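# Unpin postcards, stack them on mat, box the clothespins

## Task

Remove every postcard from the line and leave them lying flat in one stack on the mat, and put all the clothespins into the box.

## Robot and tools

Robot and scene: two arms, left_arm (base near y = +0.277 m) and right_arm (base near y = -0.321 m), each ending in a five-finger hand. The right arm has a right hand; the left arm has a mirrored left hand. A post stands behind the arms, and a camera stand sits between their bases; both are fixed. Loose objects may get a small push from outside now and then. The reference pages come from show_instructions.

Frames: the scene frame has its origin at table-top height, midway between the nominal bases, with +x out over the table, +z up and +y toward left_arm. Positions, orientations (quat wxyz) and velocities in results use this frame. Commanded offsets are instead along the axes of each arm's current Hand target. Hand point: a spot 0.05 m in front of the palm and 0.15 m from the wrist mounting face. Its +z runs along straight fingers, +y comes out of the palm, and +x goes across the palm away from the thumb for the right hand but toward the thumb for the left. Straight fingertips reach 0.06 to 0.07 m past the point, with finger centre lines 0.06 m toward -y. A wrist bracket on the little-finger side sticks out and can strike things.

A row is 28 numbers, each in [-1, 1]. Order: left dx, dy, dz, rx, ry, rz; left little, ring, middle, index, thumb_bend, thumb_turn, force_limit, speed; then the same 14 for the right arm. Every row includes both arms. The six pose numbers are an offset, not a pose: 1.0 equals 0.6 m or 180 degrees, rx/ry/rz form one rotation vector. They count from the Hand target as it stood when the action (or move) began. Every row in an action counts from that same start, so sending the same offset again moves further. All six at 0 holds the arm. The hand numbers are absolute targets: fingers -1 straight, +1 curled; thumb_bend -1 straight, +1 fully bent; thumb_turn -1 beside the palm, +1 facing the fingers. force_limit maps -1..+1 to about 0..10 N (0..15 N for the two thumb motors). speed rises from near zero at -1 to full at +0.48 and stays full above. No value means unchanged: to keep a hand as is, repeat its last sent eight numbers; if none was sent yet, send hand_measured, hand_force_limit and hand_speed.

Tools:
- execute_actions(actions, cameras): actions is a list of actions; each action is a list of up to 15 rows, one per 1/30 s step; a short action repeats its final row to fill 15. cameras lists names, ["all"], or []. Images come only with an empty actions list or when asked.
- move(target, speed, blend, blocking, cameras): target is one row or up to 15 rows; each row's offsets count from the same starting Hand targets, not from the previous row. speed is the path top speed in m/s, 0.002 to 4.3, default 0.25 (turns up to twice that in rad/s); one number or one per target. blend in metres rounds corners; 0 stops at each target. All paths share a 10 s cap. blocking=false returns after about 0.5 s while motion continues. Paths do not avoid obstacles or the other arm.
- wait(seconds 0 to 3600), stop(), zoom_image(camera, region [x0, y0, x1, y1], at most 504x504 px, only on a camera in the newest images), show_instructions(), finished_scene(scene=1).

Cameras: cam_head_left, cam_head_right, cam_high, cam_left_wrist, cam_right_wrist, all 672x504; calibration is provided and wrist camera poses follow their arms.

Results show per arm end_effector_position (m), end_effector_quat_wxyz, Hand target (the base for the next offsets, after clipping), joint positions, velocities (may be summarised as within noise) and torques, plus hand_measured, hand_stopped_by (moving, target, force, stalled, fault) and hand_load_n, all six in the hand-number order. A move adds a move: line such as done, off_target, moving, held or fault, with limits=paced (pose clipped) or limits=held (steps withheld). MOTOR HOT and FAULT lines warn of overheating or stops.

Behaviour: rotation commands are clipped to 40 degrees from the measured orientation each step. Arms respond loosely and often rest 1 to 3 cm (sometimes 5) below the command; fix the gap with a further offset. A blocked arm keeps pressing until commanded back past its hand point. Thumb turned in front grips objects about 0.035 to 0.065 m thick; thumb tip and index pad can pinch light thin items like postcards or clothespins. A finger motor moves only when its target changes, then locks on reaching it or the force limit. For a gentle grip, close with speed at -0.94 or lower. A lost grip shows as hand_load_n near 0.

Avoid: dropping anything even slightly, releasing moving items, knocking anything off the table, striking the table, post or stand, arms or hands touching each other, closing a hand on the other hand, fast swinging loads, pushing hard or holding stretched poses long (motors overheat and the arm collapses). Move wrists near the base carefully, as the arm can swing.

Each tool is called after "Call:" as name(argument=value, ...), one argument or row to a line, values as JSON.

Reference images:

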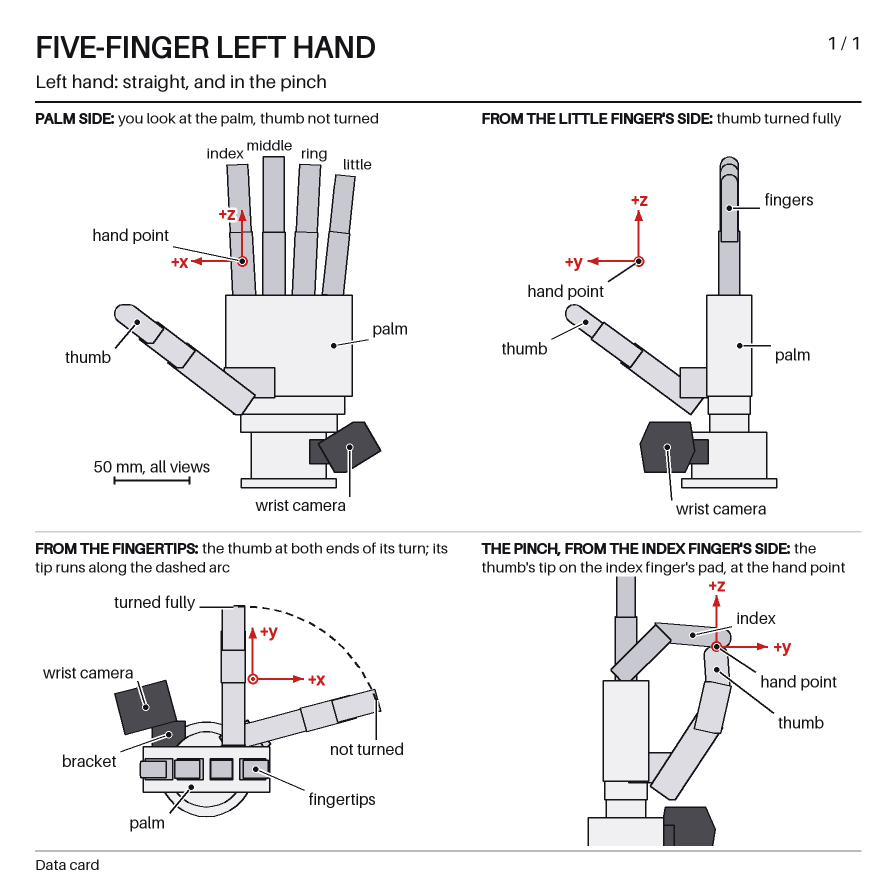

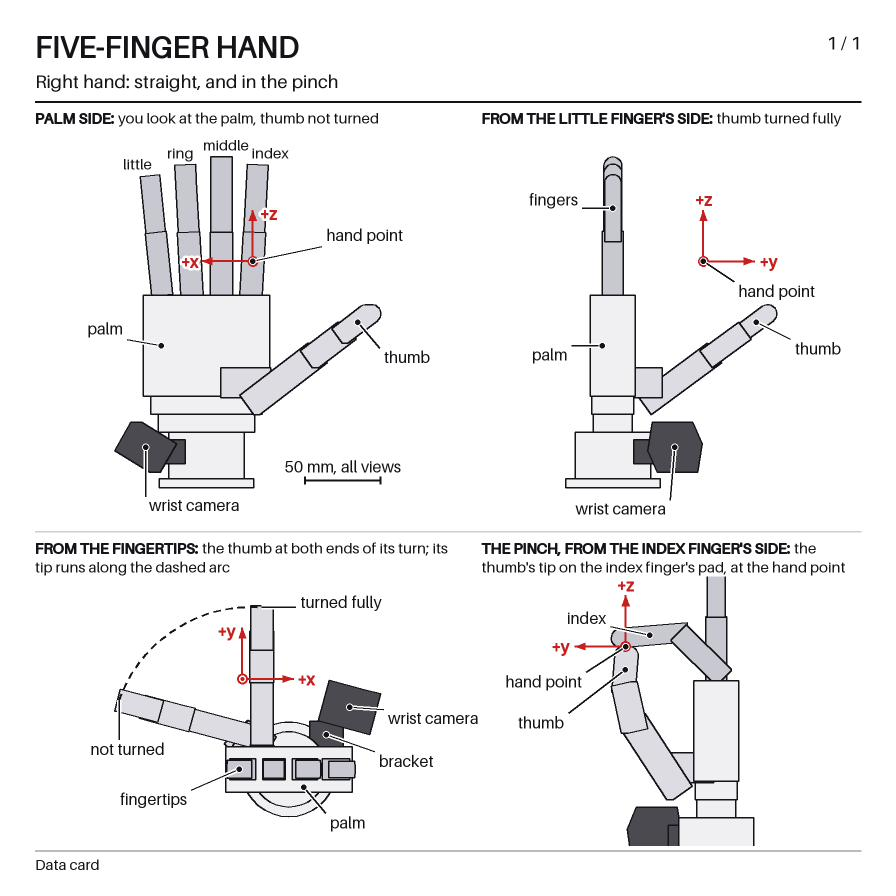

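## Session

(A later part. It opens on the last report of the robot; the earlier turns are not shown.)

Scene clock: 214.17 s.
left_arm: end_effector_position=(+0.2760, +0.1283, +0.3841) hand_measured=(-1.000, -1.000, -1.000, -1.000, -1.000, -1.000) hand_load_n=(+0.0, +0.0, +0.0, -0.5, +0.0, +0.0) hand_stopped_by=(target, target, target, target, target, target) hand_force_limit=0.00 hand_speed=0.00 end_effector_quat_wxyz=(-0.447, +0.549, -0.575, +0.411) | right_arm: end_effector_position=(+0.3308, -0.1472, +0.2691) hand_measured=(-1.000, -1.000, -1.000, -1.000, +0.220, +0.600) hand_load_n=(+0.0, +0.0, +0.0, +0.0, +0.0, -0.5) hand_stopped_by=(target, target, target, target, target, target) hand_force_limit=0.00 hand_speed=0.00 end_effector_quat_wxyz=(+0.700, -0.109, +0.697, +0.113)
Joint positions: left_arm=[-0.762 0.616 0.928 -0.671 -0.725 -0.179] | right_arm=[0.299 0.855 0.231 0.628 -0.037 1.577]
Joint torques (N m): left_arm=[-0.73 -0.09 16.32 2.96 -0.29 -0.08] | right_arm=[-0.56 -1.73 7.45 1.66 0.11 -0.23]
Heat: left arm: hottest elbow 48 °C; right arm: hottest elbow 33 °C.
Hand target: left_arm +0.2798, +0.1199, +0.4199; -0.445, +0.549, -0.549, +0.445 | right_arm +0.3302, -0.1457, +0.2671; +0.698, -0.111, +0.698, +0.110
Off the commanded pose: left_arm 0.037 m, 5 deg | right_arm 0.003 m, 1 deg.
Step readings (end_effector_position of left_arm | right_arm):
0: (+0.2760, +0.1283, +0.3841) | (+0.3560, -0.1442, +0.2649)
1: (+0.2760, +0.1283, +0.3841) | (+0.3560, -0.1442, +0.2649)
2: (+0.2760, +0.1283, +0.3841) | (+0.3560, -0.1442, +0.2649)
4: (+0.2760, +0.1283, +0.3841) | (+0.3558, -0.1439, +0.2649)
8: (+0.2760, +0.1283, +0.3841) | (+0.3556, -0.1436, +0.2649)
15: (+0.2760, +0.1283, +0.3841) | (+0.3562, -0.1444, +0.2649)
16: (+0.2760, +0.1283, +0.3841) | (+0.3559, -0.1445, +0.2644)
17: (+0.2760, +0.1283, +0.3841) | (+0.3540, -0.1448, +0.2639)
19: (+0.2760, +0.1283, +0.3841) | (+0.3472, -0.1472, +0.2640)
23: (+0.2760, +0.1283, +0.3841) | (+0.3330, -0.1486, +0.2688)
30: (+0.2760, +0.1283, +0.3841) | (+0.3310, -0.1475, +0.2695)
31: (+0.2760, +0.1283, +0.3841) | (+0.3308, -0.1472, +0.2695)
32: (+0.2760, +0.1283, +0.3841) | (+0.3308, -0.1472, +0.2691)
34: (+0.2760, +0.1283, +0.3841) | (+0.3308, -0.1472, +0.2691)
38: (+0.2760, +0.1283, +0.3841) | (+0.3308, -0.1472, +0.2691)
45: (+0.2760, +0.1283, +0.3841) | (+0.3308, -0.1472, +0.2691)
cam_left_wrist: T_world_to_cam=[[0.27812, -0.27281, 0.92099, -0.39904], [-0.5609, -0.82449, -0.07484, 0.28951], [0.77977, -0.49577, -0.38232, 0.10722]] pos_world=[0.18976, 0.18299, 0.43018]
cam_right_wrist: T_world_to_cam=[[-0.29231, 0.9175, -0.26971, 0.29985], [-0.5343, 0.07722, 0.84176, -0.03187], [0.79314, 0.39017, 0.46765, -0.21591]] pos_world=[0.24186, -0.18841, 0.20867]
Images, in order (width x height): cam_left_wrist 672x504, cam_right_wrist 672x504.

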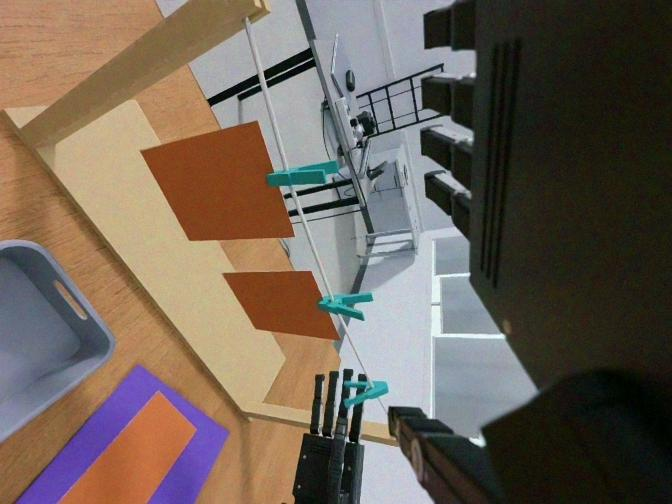

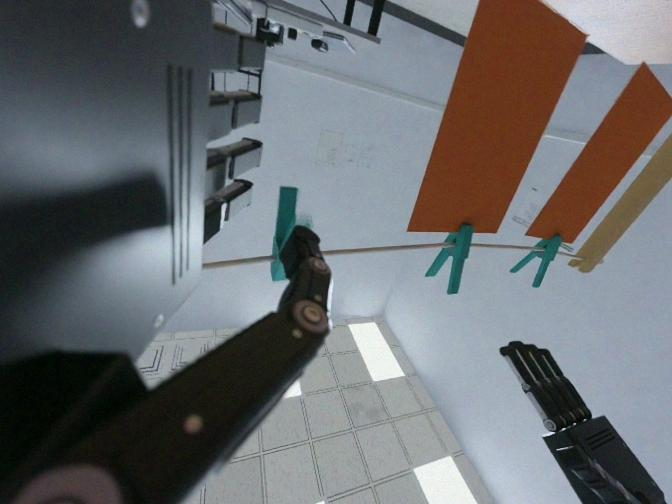

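Call:
move(
  target=[0,0,0,0,0,0,-1,-1,-1,-1,-1,-1,0,0,0,-0.0129,0.038,0,0,0,-1,-1,-1,-1,0.22,0.6,0,0],
  speed=0.06,
  cameras=["cam_right_wrist","cam_left_wrist"],
)

Call:
zoom_image(
  camera="cam_right_wrist",
  region=[190, 150, 410, 350],
)

Call:
zoom_image(
  camera="cam_left_wrist",
  region=[300, 340, 400, 430],
)

Scene clock: 215.33 s.
left_arm: end_effector_position=(+0.2760, +0.1283, +0.3841) hand_measured=(-1.000, -1.000, -1.000, -1.000, -1.000, -1.000) hand_load_n=(+0.0, +0.0, +0.0, +0.0, +0.0, +0.0) hand_stopped_by=(target, target, target, target, target, target) hand_force_limit=0.00 hand_speed=0.00 end_effector_quat_wxyz=(-0.447, +0.549, -0.575, +0.411) | right_arm: end_effector_position=(+0.3438, -0.1481, +0.2371) hand_measured=(-1.000, -1.000, -1.000, -1.000, +0.220, +0.600) hand_load_n=(+0.0, +0.0, +0.0, +0.0, +0.0, -0.5) hand_stopped_by=(target, target, target, target, target, target) hand_force_limit=0.00 hand_speed=0.00 end_effector_quat_wxyz=(+0.673, -0.110, +0.723, +0.109)
Joint positions: left_arm=[-0.762 0.616 0.928 -0.671 -0.725 -0.179] | right_arm=[0.283 0.956 0.231 0.654 -0.047 1.577]
Joint torques (N m): left_arm=[0.15 0.09 16.16 2.77 -0.22 -0.05] | right_arm=[-1.61 -1.96 10.22 2.96 -0.27 -0.23]
Heat: left arm: hottest elbow 48 °C; right arm: hottest elbow 33 °C.
Hand target: left_arm +0.2798, +0.1199, +0.4199; -0.445, +0.549, -0.549, +0.445 | right_arm +0.3543, -0.1460, +0.2671; +0.698, -0.111, +0.698, +0.110
Off the commanded pose: left_arm 0.037 m, 5 deg | right_arm 0.032 m, 4 deg.
move: off_target (right_arm)
cam_left_wrist: T_world_to_cam=[[0.27812, -0.27281, 0.92099, -0.39904], [-0.5609, -0.82449, -0.07484, 0.28951], [0.77977, -0.49577, -0.38232, 0.10722]] pos_world=[0.18976, 0.18299, 0.43018]
cam_right_wrist: T_world_to_cam=[[-0.30735, 0.91364, -0.26609, 0.29949], [-0.47131, 0.09677, 0.87664, -0.02503], [0.82668, 0.39485, 0.40087, -0.20586]] pos_world=[0.25044, -0.18992, 0.18416]
Images, in order (width x height): cam_left_wrist 672x504, cam_right_wrist 672x504.

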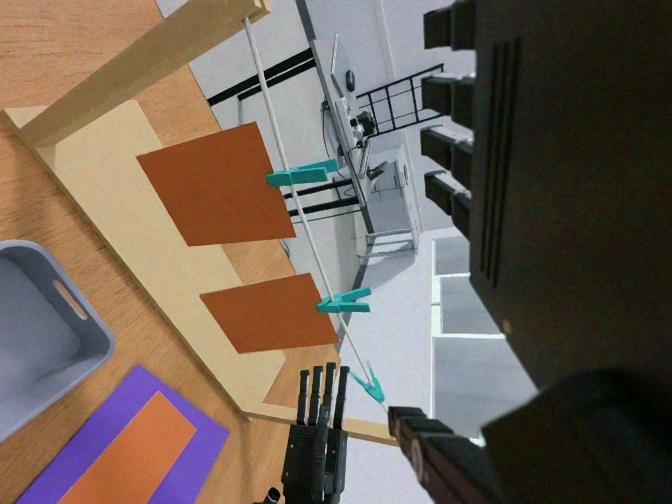

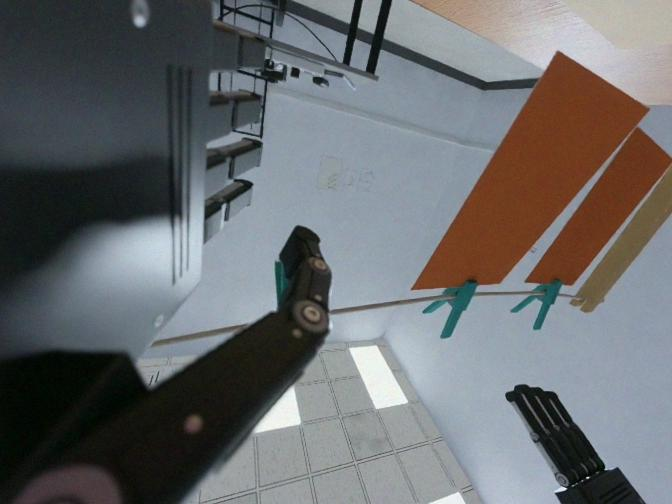

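Scaled by 2.291 from the camera's image (finer frame: 960x720).

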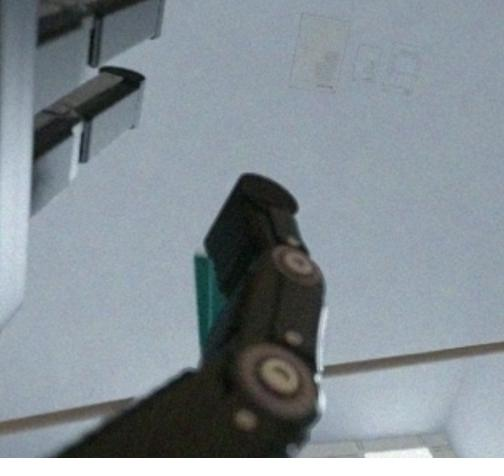

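Scaled by 5.040 from the camera's image (finer frame: 960x720).

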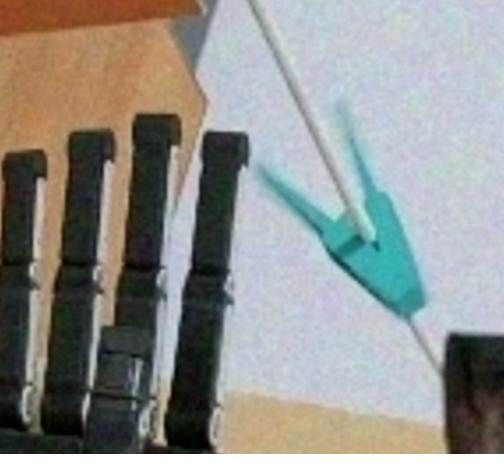

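Call:
execute_actions(
  actions=[
    [[0,0,0,0,0,0,-1,-1,-1,-1,-1,-1,0,0,0,0,0,0,0,0,-1,-1,-1,-1,0.22,0.6,0,0]],
  ],
  cameras=["cam_right_wrist","cam_left_wrist"],
)

Call:
zoom_image(
  camera="cam_left_wrist",
  region=[300, 340, 400, 430],
)

Scene clock: 216.23 s.
left_arm: end_effector_position=(+0.2760, +0.1283, +0.3841) hand_measured=(-1.000, -1.000, -1.000, -1.000, -1.000, -1.000) hand_load_n=(+0.0, +0.0, +0.0, +0.0, +0.0, -0.5) hand_stopped_by=(target, target, target, target, target, target) hand_force_limit=0.00 hand_speed=0.00 end_effector_quat_wxyz=(-0.447, +0.549, -0.575, +0.411) | right_arm: end_effector_position=(+0.3438, -0.1481, +0.2371) hand_measured=(-1.000, -1.000, -1.000, -1.000, +0.220, +0.600) hand_load_n=(+0.0, +0.0, +0.0, +0.0, +0.0, +0.0) hand_stopped_by=(target, target, target, target, target, target) hand_force_limit=0.00 hand_speed=0.00 end_effector_quat_wxyz=(+0.673, -0.110, +0.723, +0.109)
Joint positions: left_arm=[-0.762 0.616 0.928 -0.671 -0.725 -0.179] | right_arm=[0.283 0.956 0.231 0.654 -0.047 1.577]
Joint torques (N m): left_arm=[-0.79 -0.79 16.46 2.67 -0.2 -0.07] | right_arm=[-1.67 -1.96 10.24 2.96 -0.28 -0.23]
Heat: left arm: hottest elbow 48 °C; right arm: hottest elbow 33 °C.
Hand target: left_arm +0.2798, +0.1199, +0.4199; -0.445, +0.549, -0.549, +0.445 | right_arm +0.3543, -0.1460, +0.2671; +0.698, -0.111, +0.698, +0.110
Off the commanded pose: left_arm 0.037 m, 5 deg | right_arm 0.032 m, 4 deg.
Step readings (end_effector_position of left_arm | right_arm):
0: (+0.2760, +0.1283, +0.3841) | (+0.3438, -0.1481, +0.2371)
1: (+0.2760, +0.1283, +0.3841) | (+0.3438, -0.1481, +0.2371)
2: (+0.2760, +0.1283, +0.3841) | (+0.3438, -0.1481, +0.2371)
4: (+0.2760, +0.1283, +0.3841) | (+0.3438, -0.1481, +0.2371)
8: (+0.2760, +0.1283, +0.3841) | (+0.3438, -0.1481, +0.2371)
15: (+0.2760, +0.1283, +0.3841) | (+0.3438, -0.1481, +0.2371)
cam_left_wrist: T_world_to_cam=[[0.27812, -0.27281, 0.92099, -0.39904], [-0.5609, -0.82449, -0.07484, 0.28951], [0.77977, -0.49577, -0.38232, 0.10722]] pos_world=[0.18976, 0.18299, 0.43018]
cam_right_wrist: T_world_to_cam=[[-0.30735, 0.91364, -0.26609, 0.29949], [-0.47131, 0.09677, 0.87664, -0.02503], [0.82668, 0.39485, 0.40087, -0.20586]] pos_world=[0.25044, -0.18992, 0.18416]
Images, in order (width x height): cam_left_wrist 672x504, cam_right_wrist 672x504.

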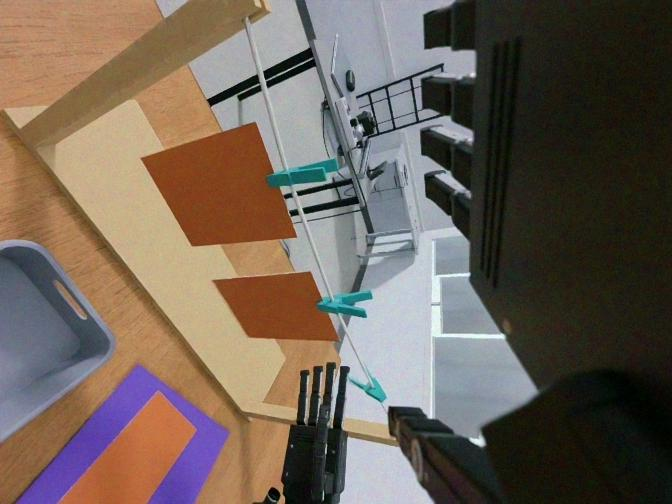

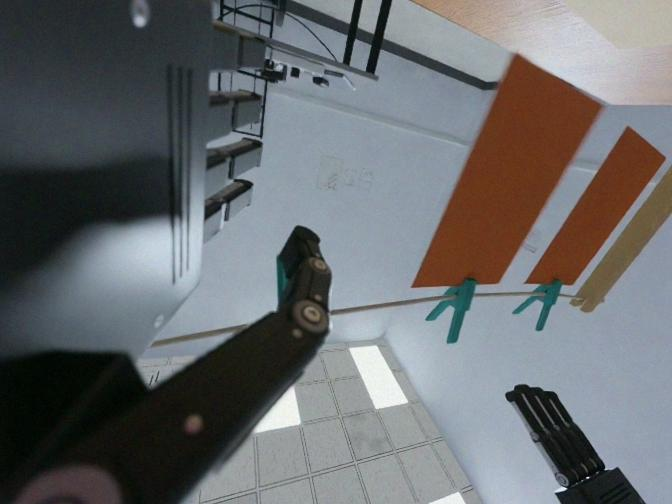

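Scaled by 5.040 from the camera's image (finer frame: 960x720).

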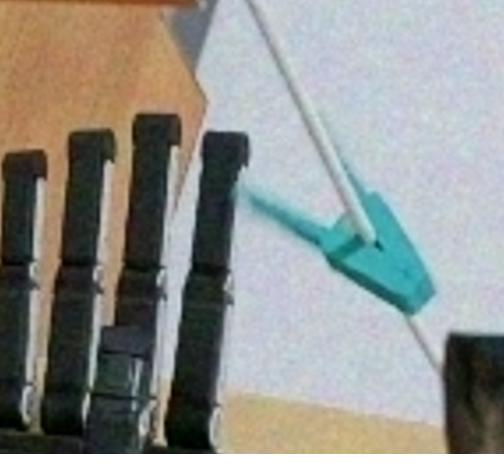

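Call:
execute_actions(
  actions=[
    [[0,0,0,0,0,0,-1,-1,-1,-1,-1,-1,0,0,-0.02,0.0129,-0.0397,0,0,0,-1,-1,-1,-1,0.22,0.6,0,0]],
    [[0,0,0,0,0,0,-1,-1,-1,-1,-1,-1,0,0,0,0,0,0,0,0,-1,-1,-1,-1,0.22,0.6,0,0]],
  ],
  cameras=["cam_left_wrist"],
)

Call:
zoom_image(
  camera="cam_left_wrist",
  region=[300, 340, 400, 430],
)

Scene clock: 217.80 s.
left_arm: end_effector_position=(+0.2760, +0.1283, +0.3841) hand_measured=(-1.000, -1.000, -1.000, -1.000, -1.000, -1.000) hand_load_n=(+0.0, +0.0, +0.0, +0.0, +0.0, -0.5) hand_stopped_by=(target, target, target, target, target, target) hand_force_limit=0.00 hand_speed=0.00 end_effector_quat_wxyz=(-0.447, +0.549, -0.575, +0.411) | right_arm: end_effector_position=(+0.3252, -0.1487, +0.2718) hand_measured=(-1.000, -1.000, -1.000, -1.000, +0.220, +0.600) hand_load_n=(+0.0, +0.0, +0.0, +0.0, +0.0, -0.5) hand_stopped_by=(target, target, target, target, target, target) hand_force_limit=0.00 hand_speed=0.00 end_effector_quat_wxyz=(+0.695, -0.109, +0.702, +0.113)
Joint positions: left_arm=[-0.762 0.616 0.928 -0.671 -0.725 -0.179] | right_arm=[0.299 0.799 0.231 0.559 -0.037 1.577]
Joint torques (N m): left_arm=[-1.2 -0.21 16.24 2.7 -0.26 -0.02] | right_arm=[-0.56 -0.79 9.2 1.68 0.11 -0.23]
Heat: left arm: hottest elbow 48 °C; right arm: hottest elbow 33 °C.
Hand target: left_arm +0.2798, +0.1199, +0.4199; -0.445, +0.549, -0.549, +0.445 | right_arm +0.3292, -0.1460, +0.2791; +0.698, -0.111, +0.698, +0.110
Off the commanded pose: left_arm 0.037 m, 5 deg | right_arm 0.009 m, 1 deg.
Step readings (end_effector_position of left_arm | right_arm):
0: (+0.2760, +0.1283, +0.3841) | (+0.3438, -0.1481, +0.2371)
1: (+0.2760, +0.1283, +0.3841) | (+0.3437, -0.1481, +0.2377)
2: (+0.2760, +0.1283, +0.3841) | (+0.3427, -0.1482, +0.2391)
4: (+0.2760, +0.1283, +0.3841) | (+0.3385, -0.1498, +0.2493)
8: (+0.2760, +0.1283, +0.3841) | (+0.3268, -0.1502, +0.2751)
15: (+0.2760, +0.1283, +0.3841) | (+0.3252, -0.1487, +0.2722)
16: (+0.2760, +0.1283, +0.3841) | (+0.3252, -0.1487, +0.2718)
17: (+0.2760, +0.1283, +0.3841) | (+0.3252, -0.1487, +0.2718)
19: (+0.2760, +0.1283, +0.3841) | (+0.3252, -0.1487, +0.2718)
23: (+0.2760, +0.1283, +0.3841) | (+0.3252, -0.1487, +0.2718)
30: (+0.2760, +0.1283, +0.3841) | (+0.3252, -0.1487, +0.2718)
cam_left_wrist: T_world_to_cam=[[0.27812, -0.27281, 0.92099, -0.39904], [-0.5609, -0.82449, -0.07484, 0.28951], [0.77977, -0.49577, -0.38232, 0.10722]] pos_world=[0.18976, 0.18299, 0.43018]

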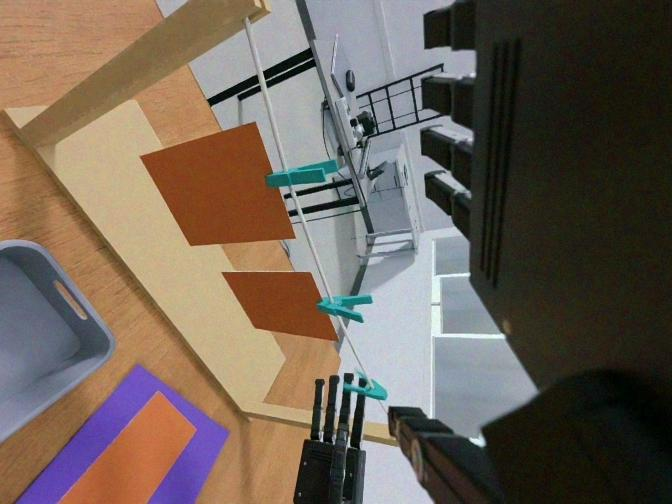

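Scaled by 5.040 from the camera's image (finer frame: 960x720).

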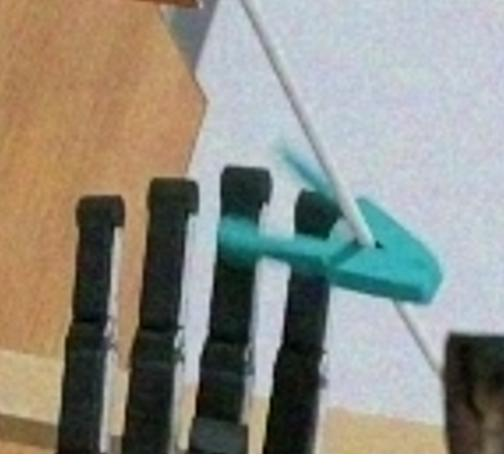

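Call:
execute_actions(
  actions=[
    [[0,0,0,0,0,0,-1,-1,-1,-1,-1,-1,0,0,0.003,-0.0129,0.0397,0,0,0,-1,-1,-1,-1,0.22,0.6,0,0]],
    [[0,0,0,0,0,0,-1,-1,-1,-1,-1,-1,0,0,0,0,0,0,0,0,-1,-1,-1,-1,0.22,0.6,0,0]],
  ],
  cameras=["cam_left_wrist","cam_right_wrist"],
)

Call:
zoom_image(
  camera="cam_left_wrist",
  region=[300, 340, 400, 430],
)

Call:
zoom_image(
  camera="cam_right_wrist",
  region=[190, 150, 410, 350],
)

Scene clock: 219.23 s.
left_arm: end_effector_position=(+0.2760, +0.1283, +0.3841) hand_measured=(-1.000, -1.000, -1.000, -1.000, -1.000, -1.000) hand_load_n=(+0.0, +0.0, +0.0, +0.0, +0.0, +0.0) hand_stopped_by=(target, target, target, target, target, target) hand_force_limit=0.00 hand_speed=0.00 end_effector_quat_wxyz=(-0.447, +0.549, -0.575, +0.411) | right_arm: end_effector_position=(+0.3441, -0.1480, +0.2404) hand_measured=(-1.000, -1.000, -1.000, -1.000, +0.220, +0.600) hand_load_n=(+0.0, +0.0, +0.0, +0.0, +0.0, +0.0) hand_stopped_by=(target, target, target, target, target, target) hand_force_limit=0.00 hand_speed=0.00 end_effector_quat_wxyz=(+0.668, -0.111, +0.728, +0.109)
Joint positions: left_arm=[-0.762 0.616 0.928 -0.671 -0.725 -0.179] | right_arm=[0.282 0.928 0.244 0.6 -0.05 1.577]
Joint torques (N m): left_arm=[-1.08 -0.03 16.05 2.86 -0.21 -0.02] | right_arm=[-1.55 -2.73 10.76 2.96 -0.24 -0.23]
Heat: left arm: hottest elbow 48 °C; right arm: hottest elbow 33 °C.
Hand target: left_arm +0.2798, +0.1199, +0.4199; -0.445, +0.549, -0.549, +0.445 | right_arm +0.3543, -0.1460, +0.2775; +0.699, -0.111, +0.698, +0.110
Off the commanded pose: left_arm 0.037 m, 5 deg | right_arm 0.038 m, 5 deg.
Step readings (end_effector_position of left_arm | right_arm):
0: (+0.2760, +0.1283, +0.3841) | (+0.3252, -0.1487, +0.2718)
1: (+0.2760, +0.1283, +0.3841) | (+0.3254, -0.1486, +0.2713)
2: (+0.2760, +0.1283, +0.3841) | (+0.3269, -0.1483, +0.2675)
4: (+0.2760, +0.1283, +0.3841) | (+0.3315, -0.1467, +0.2593)
8: (+0.2760, +0.1283, +0.3841) | (+0.3427, -0.1468, +0.2391)
15: (+0.2760, +0.1283, +0.3841) | (+0.3441, -0.1480, +0.2404)
16: (+0.2760, +0.1283, +0.3841) | (+0.3441, -0.1480, +0.2404)
17: (+0.2760, +0.1283, +0.3841) | (+0.3441, -0.1480, +0.2404)
19: (+0.2760, +0.1283, +0.3841) | (+0.3441, -0.1480, +0.2404)
23: (+0.2760, +0.1283, +0.3841) | (+0.3441, -0.1480, +0.2404)
30: (+0.2760, +0.1283, +0.3841) | (+0.3441, -0.1480, +0.2404)
cam_left_wrist: T_world_to_cam=[[0.27812, -0.27281, 0.92099, -0.39904], [-0.5609, -0.82449, -0.07484, 0.28951], [0.77977, -0.49577, -0.38232, 0.10722]] pos_world=[0.18976, 0.18299, 0.43018]
cam_right_wrist: T_world_to_cam=[[-0.31227, 0.91229, -0.26497, 0.30168], [-0.45983, 0.09892, 0.88248, -0.03283], [0.83129, 0.39741, 0.38861, -0.20572]] pos_world=[0.25013, -0.19022, 0.18885]

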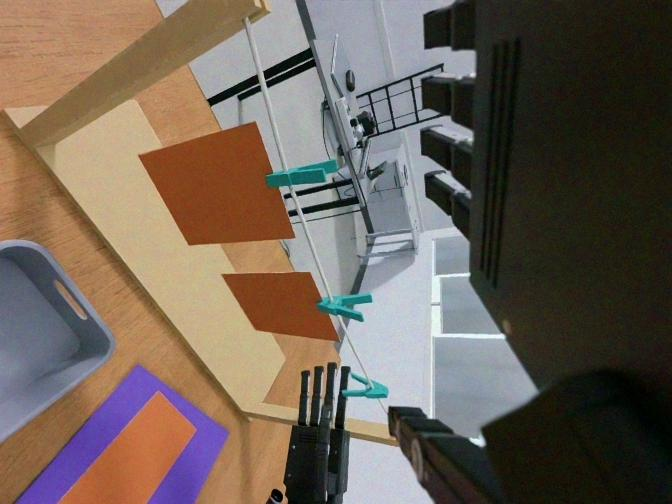

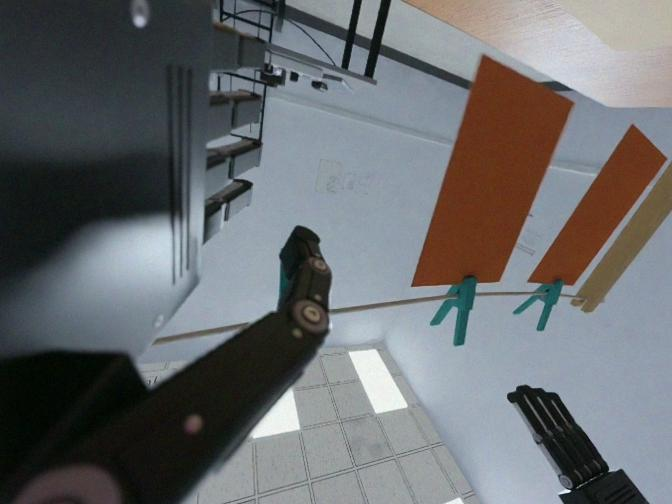

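Scaled by 5.040 from the camera's image (finer frame: 960x720).

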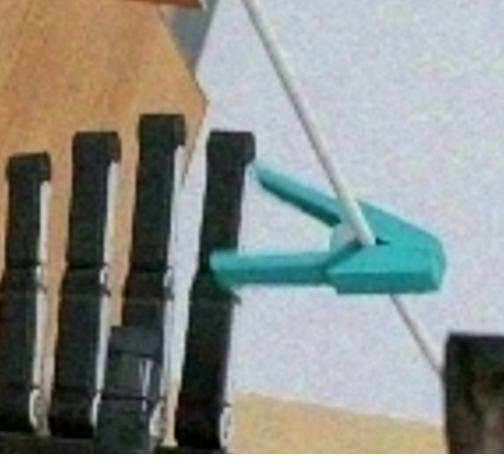

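Scaled by 2.291 from the camera's image (finer frame: 960x720).

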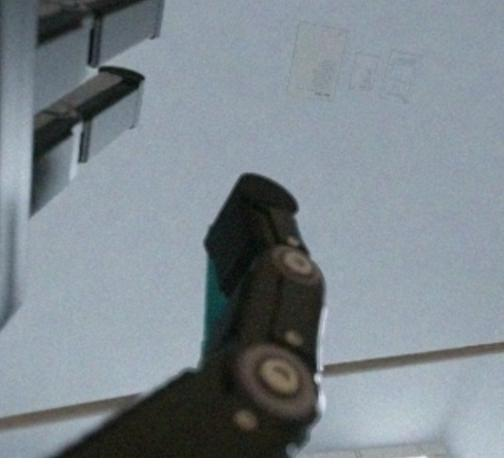

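Call:
execute_actions(
  actions=[
    [[0,0,0,0,0,0,-1,-1,-1,-1,-1,-1,0,0,-0.03,0,0,0,0,0,-1,-1,-1,-1,0.22,0.6,0,0]],
  ],
  cameras=["cam_left_wrist","cam_right_wrist"],
)

Call:
zoom_image(
  camera="cam_left_wrist",
  region=[300, 340, 400, 430],
)

Call:
zoom_image(
  camera="cam_right_wrist",
  region=[190, 150, 410, 350],
)

Scene clock: 220.27 s.
left_arm: end_effector_position=(+0.2760, +0.1283, +0.3841) hand_measured=(-1.000, -1.000, -1.000, -1.000, -1.000, -1.000) hand_load_n=(+0.0, +0.0, +0.0, +0.0, +0.0, +0.0) hand_stopped_by=(target, target, target, target, target, target) hand_force_limit=0.00 hand_speed=0.00 end_effector_quat_wxyz=(-0.447, +0.549, -0.575, +0.411) | right_arm: end_effector_position=(+0.3445, -0.1479, +0.2739) hand_measured=(-1.000, -1.000, -1.000, -1.000, +0.220, +0.600) hand_load_n=(+0.0, +0.0, +0.0, +0.0, +0.0, -0.5) hand_stopped_by=(target, target, target, target, target, target) hand_force_limit=0.00 hand_speed=0.00 end_effector_quat_wxyz=(+0.687, -0.109, +0.710, +0.111)
Joint positions: left_arm=[-0.762 0.616 0.928 -0.671 -0.725 -0.179] | right_arm=[0.282 0.863 0.281 0.55 -0.05 1.577]
Joint torques (N m): left_arm=[0.15 -0.26 16.24 3.18 -0.24 -0.04] | right_arm=[-1.55 -1.38 10.99 1.68 -0.25 -0.23]
Heat: left arm: hottest elbow 48 °C; right arm: hottest elbow 33 °C.
Hand target: left_arm +0.2798, +0.1199, +0.4199; -0.445, +0.549, -0.549, +0.445 | right_arm +0.3543, -0.1460, +0.2954; +0.699, -0.111, +0.698, +0.110
Off the commanded pose: left_arm 0.037 m, 5 deg | right_arm 0.024 m, 2 deg.
Step readings (end_effector_position of left_arm | right_arm):
0: (+0.2760, +0.1283, +0.3841) | (+0.3441, -0.1480, +0.2404)
1: (+0.2760, +0.1283, +0.3841) | (+0.3441, -0.1480, +0.2410)
2: (+0.2760, +0.1283, +0.3841) | (+0.3440, -0.1481, +0.2424)
4: (+0.2760, +0.1283, +0.3841) | (+0.3433, -0.1483, +0.2483)
8: (+0.2760, +0.1283, +0.3841) | (+0.3427, -0.1484, +0.2692)
15: (+0.2760, +0.1283, +0.3841) | (+0.3443, -0.1480, +0.2746)
cam_left_wrist: T_world_to_cam=[[0.27812, -0.27281, 0.92099, -0.39904], [-0.5609, -0.82449, -0.07484, 0.28951], [0.77977, -0.49577, -0.38232, 0.10722]] pos_world=[0.18976, 0.18299, 0.43018]
cam_right_wrist: T_world_to_cam=[[-0.29888, 0.91584, -0.26814, 0.30734], [-0.50361, 0.08729, 0.85951, -0.04255], [0.81059, 0.39193, 0.43513, -0.22542]] pos_world=[0.25315, -0.18941, 0.21706]

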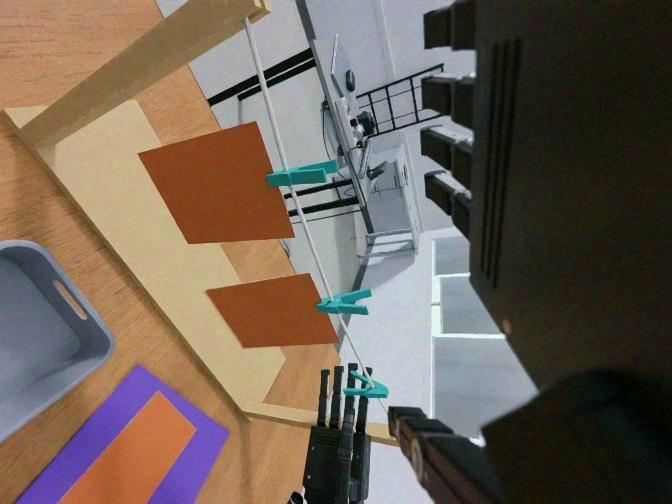

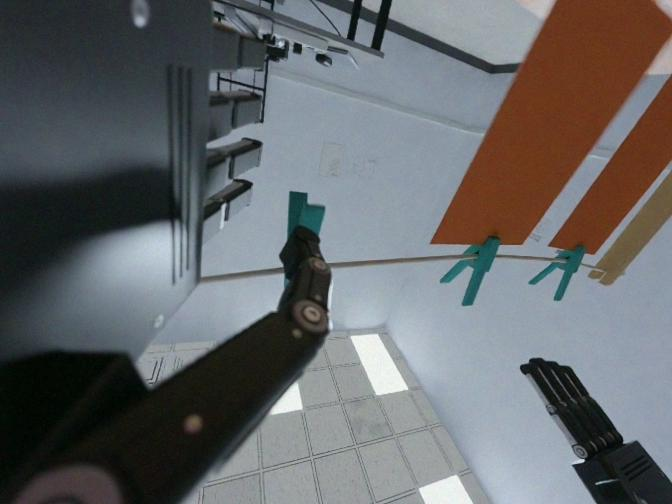

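Scaled by 5.040 from the camera's image (finer frame: 960x720).

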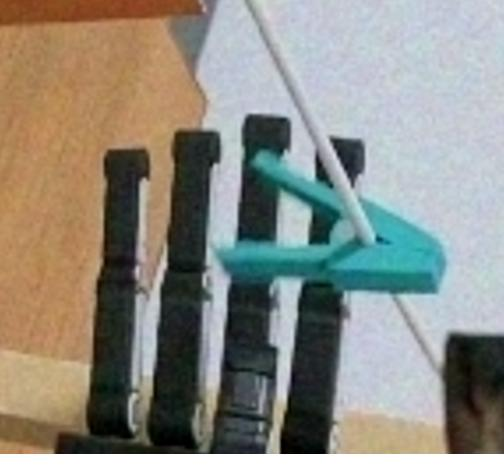

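Scaled by 2.291 from the camera's image (finer frame: 960x720).

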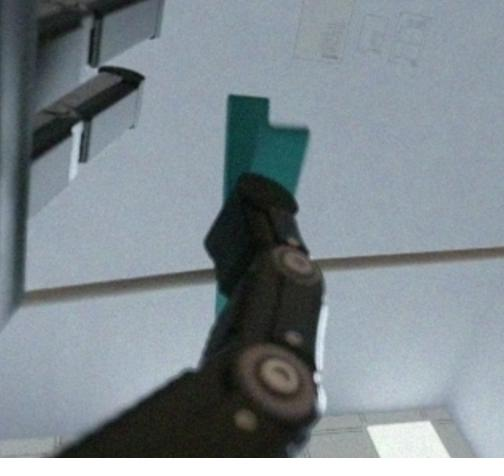

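Call:
execute_actions(
  actions=[
    [[0,0,0,0,0,0,-1,-1,-1,-1,-1,-1,0,0,0.0,0.0,0.0158,0,0,0,-1,-1,-1,-1,0.2,0.63,0,0]],
  ],
  cameras=["cam_left_wrist","cam_right_wrist"],
)

Call:
zoom_image(
  camera="cam_left_wrist",
  region=[300, 340, 400, 430],
)

Call:
zoom_image(
  camera="cam_right_wrist",
  region=[190, 150, 410, 350],
)

Scene clock: 221.37 s.
left_arm: end_effector_position=(+0.2760, +0.1283, +0.3841) hand_measured=(-1.000, -1.000, -1.000, -1.000, -1.000, -1.000) hand_load_n=(+0.0, +0.0, +0.0, +0.0, +0.0, +0.0) hand_stopped_by=(target, target, target, target, target, target) hand_force_limit=0.00 hand_speed=0.00 end_effector_quat_wxyz=(-0.447, +0.549, -0.575, +0.411) | right_arm: end_effector_position=(+0.3526, -0.1458, +0.2627) hand_measured=(-1.000, -1.000, -1.000, -1.000, +0.200, +0.630) hand_load_n=(+0.0, +0.0, +0.0, +0.0, +0.0, -0.5) hand_stopped_by=(target, target, target, target, target, target) hand_force_limit=0.00 hand_speed=0.00 end_effector_quat_wxyz=(+0.675, -0.110, +0.722, +0.109)
Joint positions: left_arm=[-0.762 0.616 0.928 -0.671 -0.725 -0.179] | right_arm=[0.282 0.908 0.292 0.55 -0.05 1.577]
Joint torques (N m): left_arm=[-0.44 -0.44 16.24 2.85 -0.29 -0.09] | right_arm=[-1.38 -2.2 11.29 2.47 -0.14 -0.23]
Heat: left arm: hottest elbow 48 °C; right arm: hottest elbow 33 °C.
Hand target: left_arm +0.2798, +0.1199, +0.4199; -0.445, +0.549, -0.549, +0.445 | right_arm +0.3633, -0.1430, +0.2954; +0.699, -0.111, +0.698, +0.110
Off the commanded pose: left_arm 0.037 m, 5 deg | right_arm 0.035 m, 4 deg.
Step readings (end_effector_position of left_arm | right_arm):
0: (+0.2760, +0.1283, +0.3841) | (+0.3445, -0.1479, +0.2739)
1: (+0.2760, +0.1283, +0.3841) | (+0.3445, -0.1479, +0.2737)
2: (+0.2760, +0.1283, +0.3841) | (+0.3451, -0.1478, +0.2728)
4: (+0.2760, +0.1283, +0.3841) | (+0.3478, -0.1470, +0.2698)
8: (+0.2760, +0.1283, +0.3841) | (+0.3524, -0.1458, +0.2632)
15: (+0.2760, +0.1283, +0.3841) | (+0.3526, -0.1458, +0.2627)
cam_left_wrist: T_world_to_cam=[[0.27812, -0.27281, 0.92099, -0.39904], [-0.5609, -0.82449, -0.07484, 0.28951], [0.77977, -0.49577, -0.38232, 0.10722]] pos_world=[0.18976, 0.18299, 0.43018]
cam_right_wrist: T_world_to_cam=[[-0.30759, 0.91352, -0.26621, 0.30702], [-0.4755, 0.09476, 0.8746, -0.04182], [0.82419, 0.3956, 0.40523, -0.22444]] pos_world=[0.25954, -0.18772, 0.20926]

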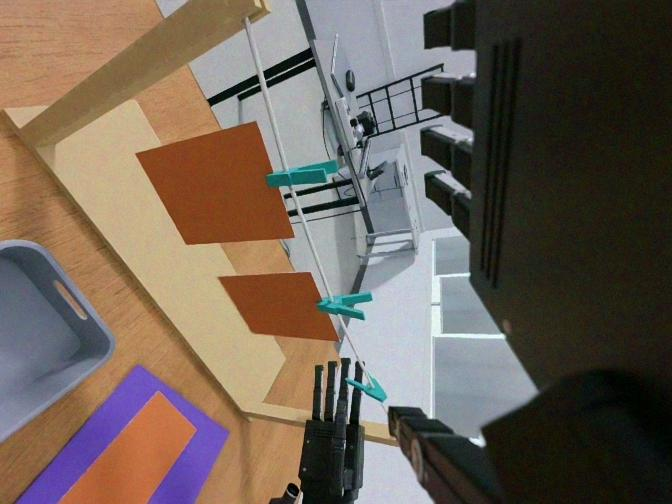

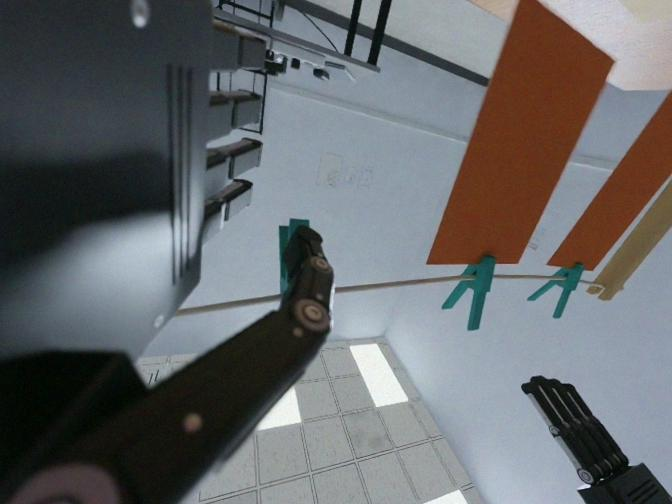

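Scaled by 5.040 from the camera's image (finer frame: 960x720).

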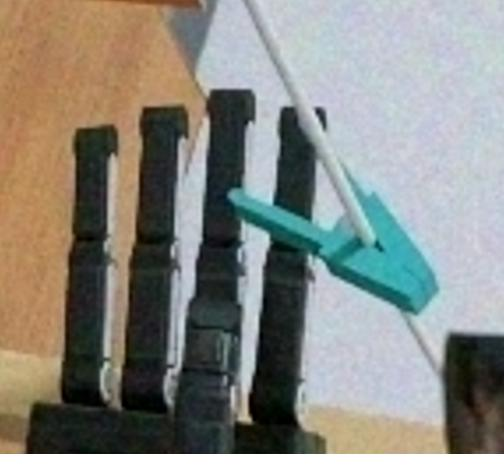

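Scaled by 2.291 from the camera's image (finer frame: 960x720).

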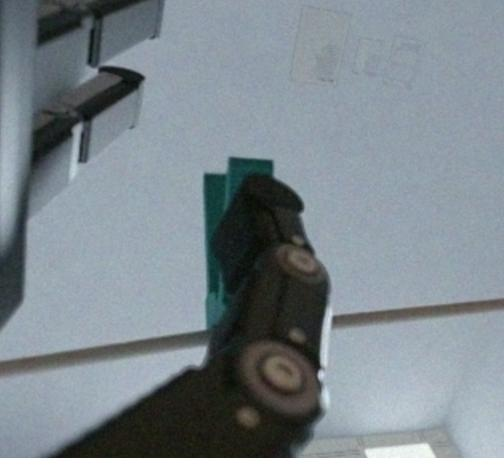

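Call:
execute_actions(
  actions=[
    [[0,0,0,0,0,0,-1,-1,-1,-1,-1,-1,0,0,0,0,0,0,0,0,-0.6,-0.6,-0.6,-0.6,0.2,0.63,-0.6,-0.3]],
  ],
  cameras=["cam_left_wrist","cam_right_wrist"],
)

Call:
zoom_image(
  camera="cam_left_wrist",
  region=[300, 340, 400, 430],
)

Call:
zoom_image(
  camera="cam_right_wrist",
  region=[190, 150, 410, 350],
)

Scene clock: 222.30 s.
left_arm: end_effector_position=(+0.2760, +0.1283, +0.3841) hand_measured=(-1.000, -1.000, -1.000, -1.000, -1.000, -1.000) hand_load_n=(+0.0, +0.0, +0.0, +0.0, +0.0, +0.0) hand_stopped_by=(target, target, target, target, target, target) hand_force_limit=0.00 hand_speed=0.00 end_effector_quat_wxyz=(-0.447, +0.549, -0.575, +0.411) | right_arm: end_effector_position=(+0.3527, -0.1460, +0.2627) hand_measured=(-0.600, -0.600, -0.600, -0.600, +0.200, +0.630) hand_load_n=(+0.0, +0.0, +0.0, +0.0, +0.0, +0.0) hand_stopped_by=(target, target, target, target, target, target) hand_force_limit=-0.60 hand_speed=-0.30 end_effector_quat_wxyz=(+0.675, -0.110, +0.722, +0.109)
Joint positions: left_arm=[-0.762 0.616 0.928 -0.671 -0.725 -0.179] | right_arm=[0.282 0.908 0.292 0.55 -0.049 1.577]
Joint torques (N m): left_arm=[-0.09 -0.21 16.03 2.85 -0.25 -0.08] | right_arm=[-1.38 -2.14 11.29 2.45 -0.14 -0.22]
Heat: left arm: hottest elbow 48 °C; right arm: hottest elbow 33 °C.
Hand target: left_arm +0.2798, +0.1199, +0.4199; -0.445, +0.549, -0.549, +0.445 | right_arm +0.3633, -0.1430, +0.2954; +0.699, -0.111, +0.698, +0.110
Off the commanded pose: left_arm 0.037 m, 5 deg | right_arm 0.035 m, 4 deg.
Step readings (end_effector_position of left_arm | right_arm):
0: (+0.2760, +0.1283, +0.3841) | (+0.3526, -0.1458, +0.2627)
1: (+0.2760, +0.1283, +0.3841) | (+0.3526, -0.1458, +0.2627)
2: (+0.2760, +0.1283, +0.3841) | (+0.3526, -0.1458, +0.2627)
4: (+0.2760, +0.1283, +0.3841) | (+0.3527, -0.1460, +0.2627)
8: (+0.2760, +0.1283, +0.3841) | (+0.3527, -0.1460, +0.2627)
15: (+0.2760, +0.1283, +0.3841) | (+0.3527, -0.1460, +0.2627)
cam_left_wrist: T_world_to_cam=[[0.27812, -0.27281, 0.92099, -0.39904], [-0.5609, -0.82449, -0.07484, 0.28951], [0.77977, -0.49577, -0.38232, 0.10722]] pos_world=[0.18976, 0.18299, 0.43018]
cam_right_wrist: T_world_to_cam=[[-0.30613, 0.914, -0.26624, 0.30686], [-0.47536, 0.09555, 0.87459, -0.04165], [0.82481, 0.3943, 0.40523, -0.2249]] pos_world=[0.25964, -0.18782, 0.20926]

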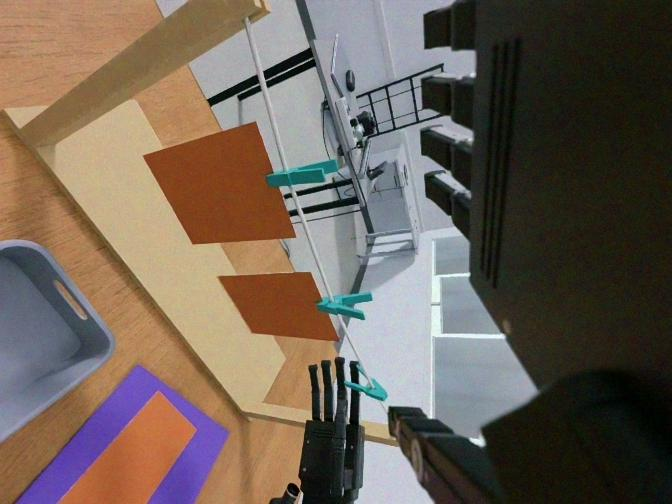

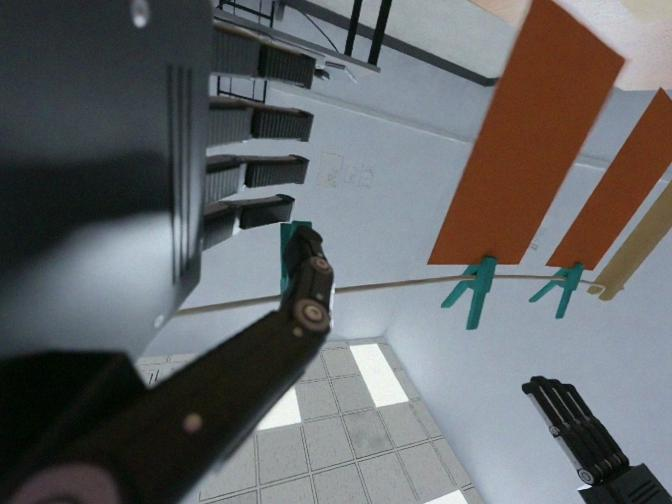

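Scaled by 5.040 from the camera's image (finer frame: 960x720).

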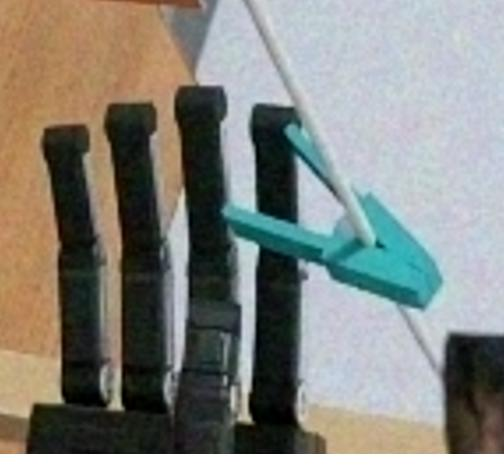

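Scaled by 2.291 from the camera's image (finer frame: 960x720).

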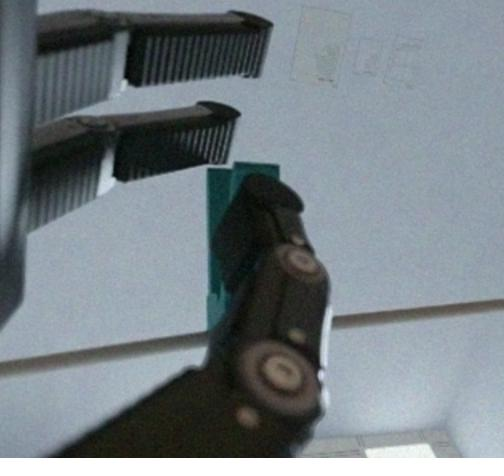

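Call:
execute_actions(
  actions=[
    [[0,0,0,0,0,0,-1,-1,-1,-1,-1,-1,0,0,0,0,0,0,0,0,-0.42,-0.42,-0.42,-0.42,0.2,0.63,-0.6,-0.3]],
  ],
  cameras=["cam_left_wrist","cam_right_wrist"],
)

Call:
zoom_image(
  camera="cam_left_wrist",
  region=[300, 340, 400, 430],
)

Call:
zoom_image(
  camera="cam_right_wrist",
  region=[190, 150, 410, 350],
)

Scene clock: 223.27 s.
left_arm: end_effector_position=(+0.2760, +0.1283, +0.3841) hand_measured=(-1.000, -1.000, -1.000, -1.000, -1.000, -1.000) hand_load_n=(+0.0, +0.0, +0.0, +0.0, +0.0, +0.0) hand_stopped_by=(target, target, target, target, target, target) hand_force_limit=0.00 hand_speed=0.00 end_effector_quat_wxyz=(-0.447, +0.549, -0.575, +0.411) | right_arm: end_effector_position=(+0.3527, -0.1460, +0.2627) hand_measured=(-0.420, -0.420, -0.420, -0.420, +0.200, +0.630) hand_load_n=(+0.0, +0.0, +0.0, +0.0, +0.0, -0.5) hand_stopped_by=(target, target, target, target, target, target) hand_force_limit=-0.60 hand_speed=-0.30 end_effector_quat_wxyz=(+0.675, -0.110, +0.722, +0.109)
Joint positions: left_arm=[-0.762 0.616 0.928 -0.671 -0.725 -0.179] | right_arm=[0.282 0.908 0.292 0.55 -0.049 1.577]
Joint torques (N m): left_arm=[-0.56 -0.15 16.05 2.61 -0.23 0] | right_arm=[-1.38 -2.2 11.3 2.44 -0.14 -0.22]
Heat: left arm: hottest elbow 48 °C; right arm: hottest elbow 33 °C.
Hand target: left_arm +0.2798, +0.1199, +0.4199; -0.445, +0.549, -0.549, +0.445 | right_arm +0.3633, -0.1430, +0.2954; +0.699, -0.111, +0.698, +0.110
Off the commanded pose: left_arm 0.037 m, 5 deg | right_arm 0.035 m, 4 deg.
Step readings (end_effector_position of left_arm | right_arm):
0: (+0.2760, +0.1283, +0.3841) | (+0.3527, -0.1460, +0.2627)
1: (+0.2760, +0.1283, +0.3841) | (+0.3527, -0.1460, +0.2627)
2: (+0.2760, +0.1283, +0.3841) | (+0.3527, -0.1460, +0.2627)
4: (+0.2760, +0.1283, +0.3841) | (+0.3527, -0.1460, +0.2627)
8: (+0.2760, +0.1283, +0.3841) | (+0.3527, -0.1460, +0.2627)
15: (+0.2760, +0.1283, +0.3841) | (+0.3527, -0.1460, +0.2627)
cam_left_wrist: T_world_to_cam=[[0.27812, -0.27281, 0.92099, -0.39904], [-0.5609, -0.82449, -0.07484, 0.28951], [0.77977, -0.49577, -0.38232, 0.10722]] pos_world=[0.18976, 0.18299, 0.43018]
cam_right_wrist: T_world_to_cam=[[-0.30613, 0.914, -0.26624, 0.30686], [-0.47536, 0.09555, 0.87459, -0.04165], [0.82481, 0.3943, 0.40523, -0.2249]] pos_world=[0.25964, -0.18782, 0.20926]

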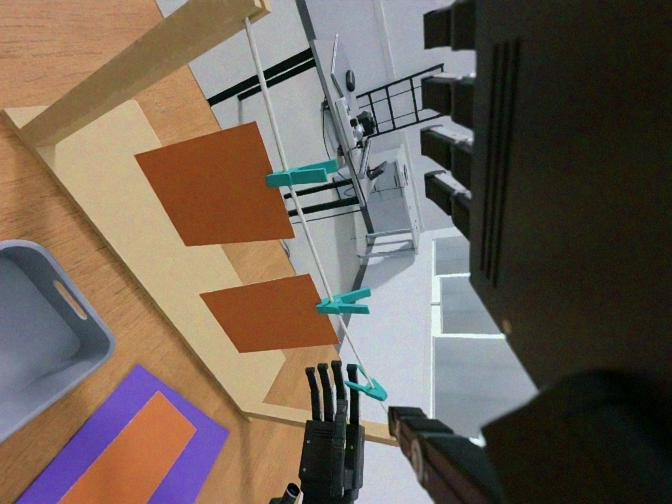

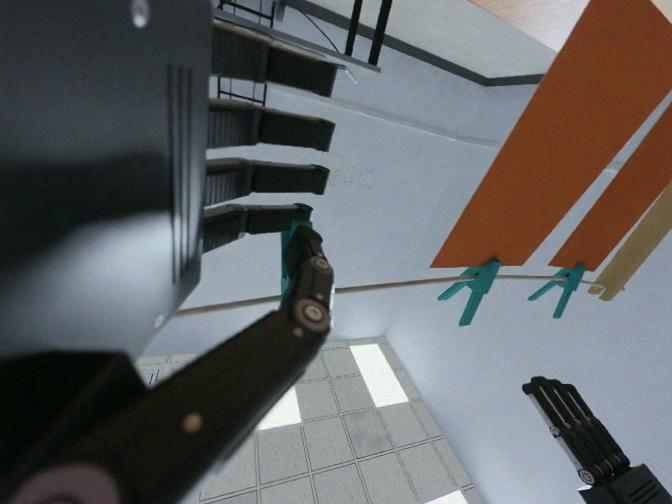

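Scaled by 5.040 from the camera's image (finer frame: 960x720).

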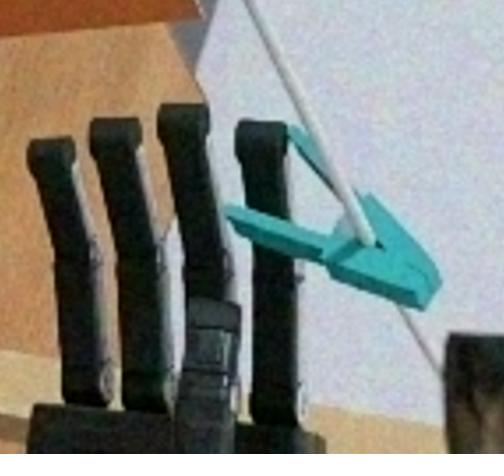

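Scaled by 2.291 from the camera's image (finer frame: 960x720).

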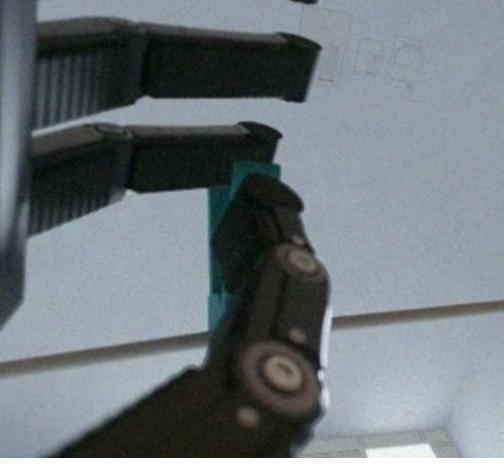

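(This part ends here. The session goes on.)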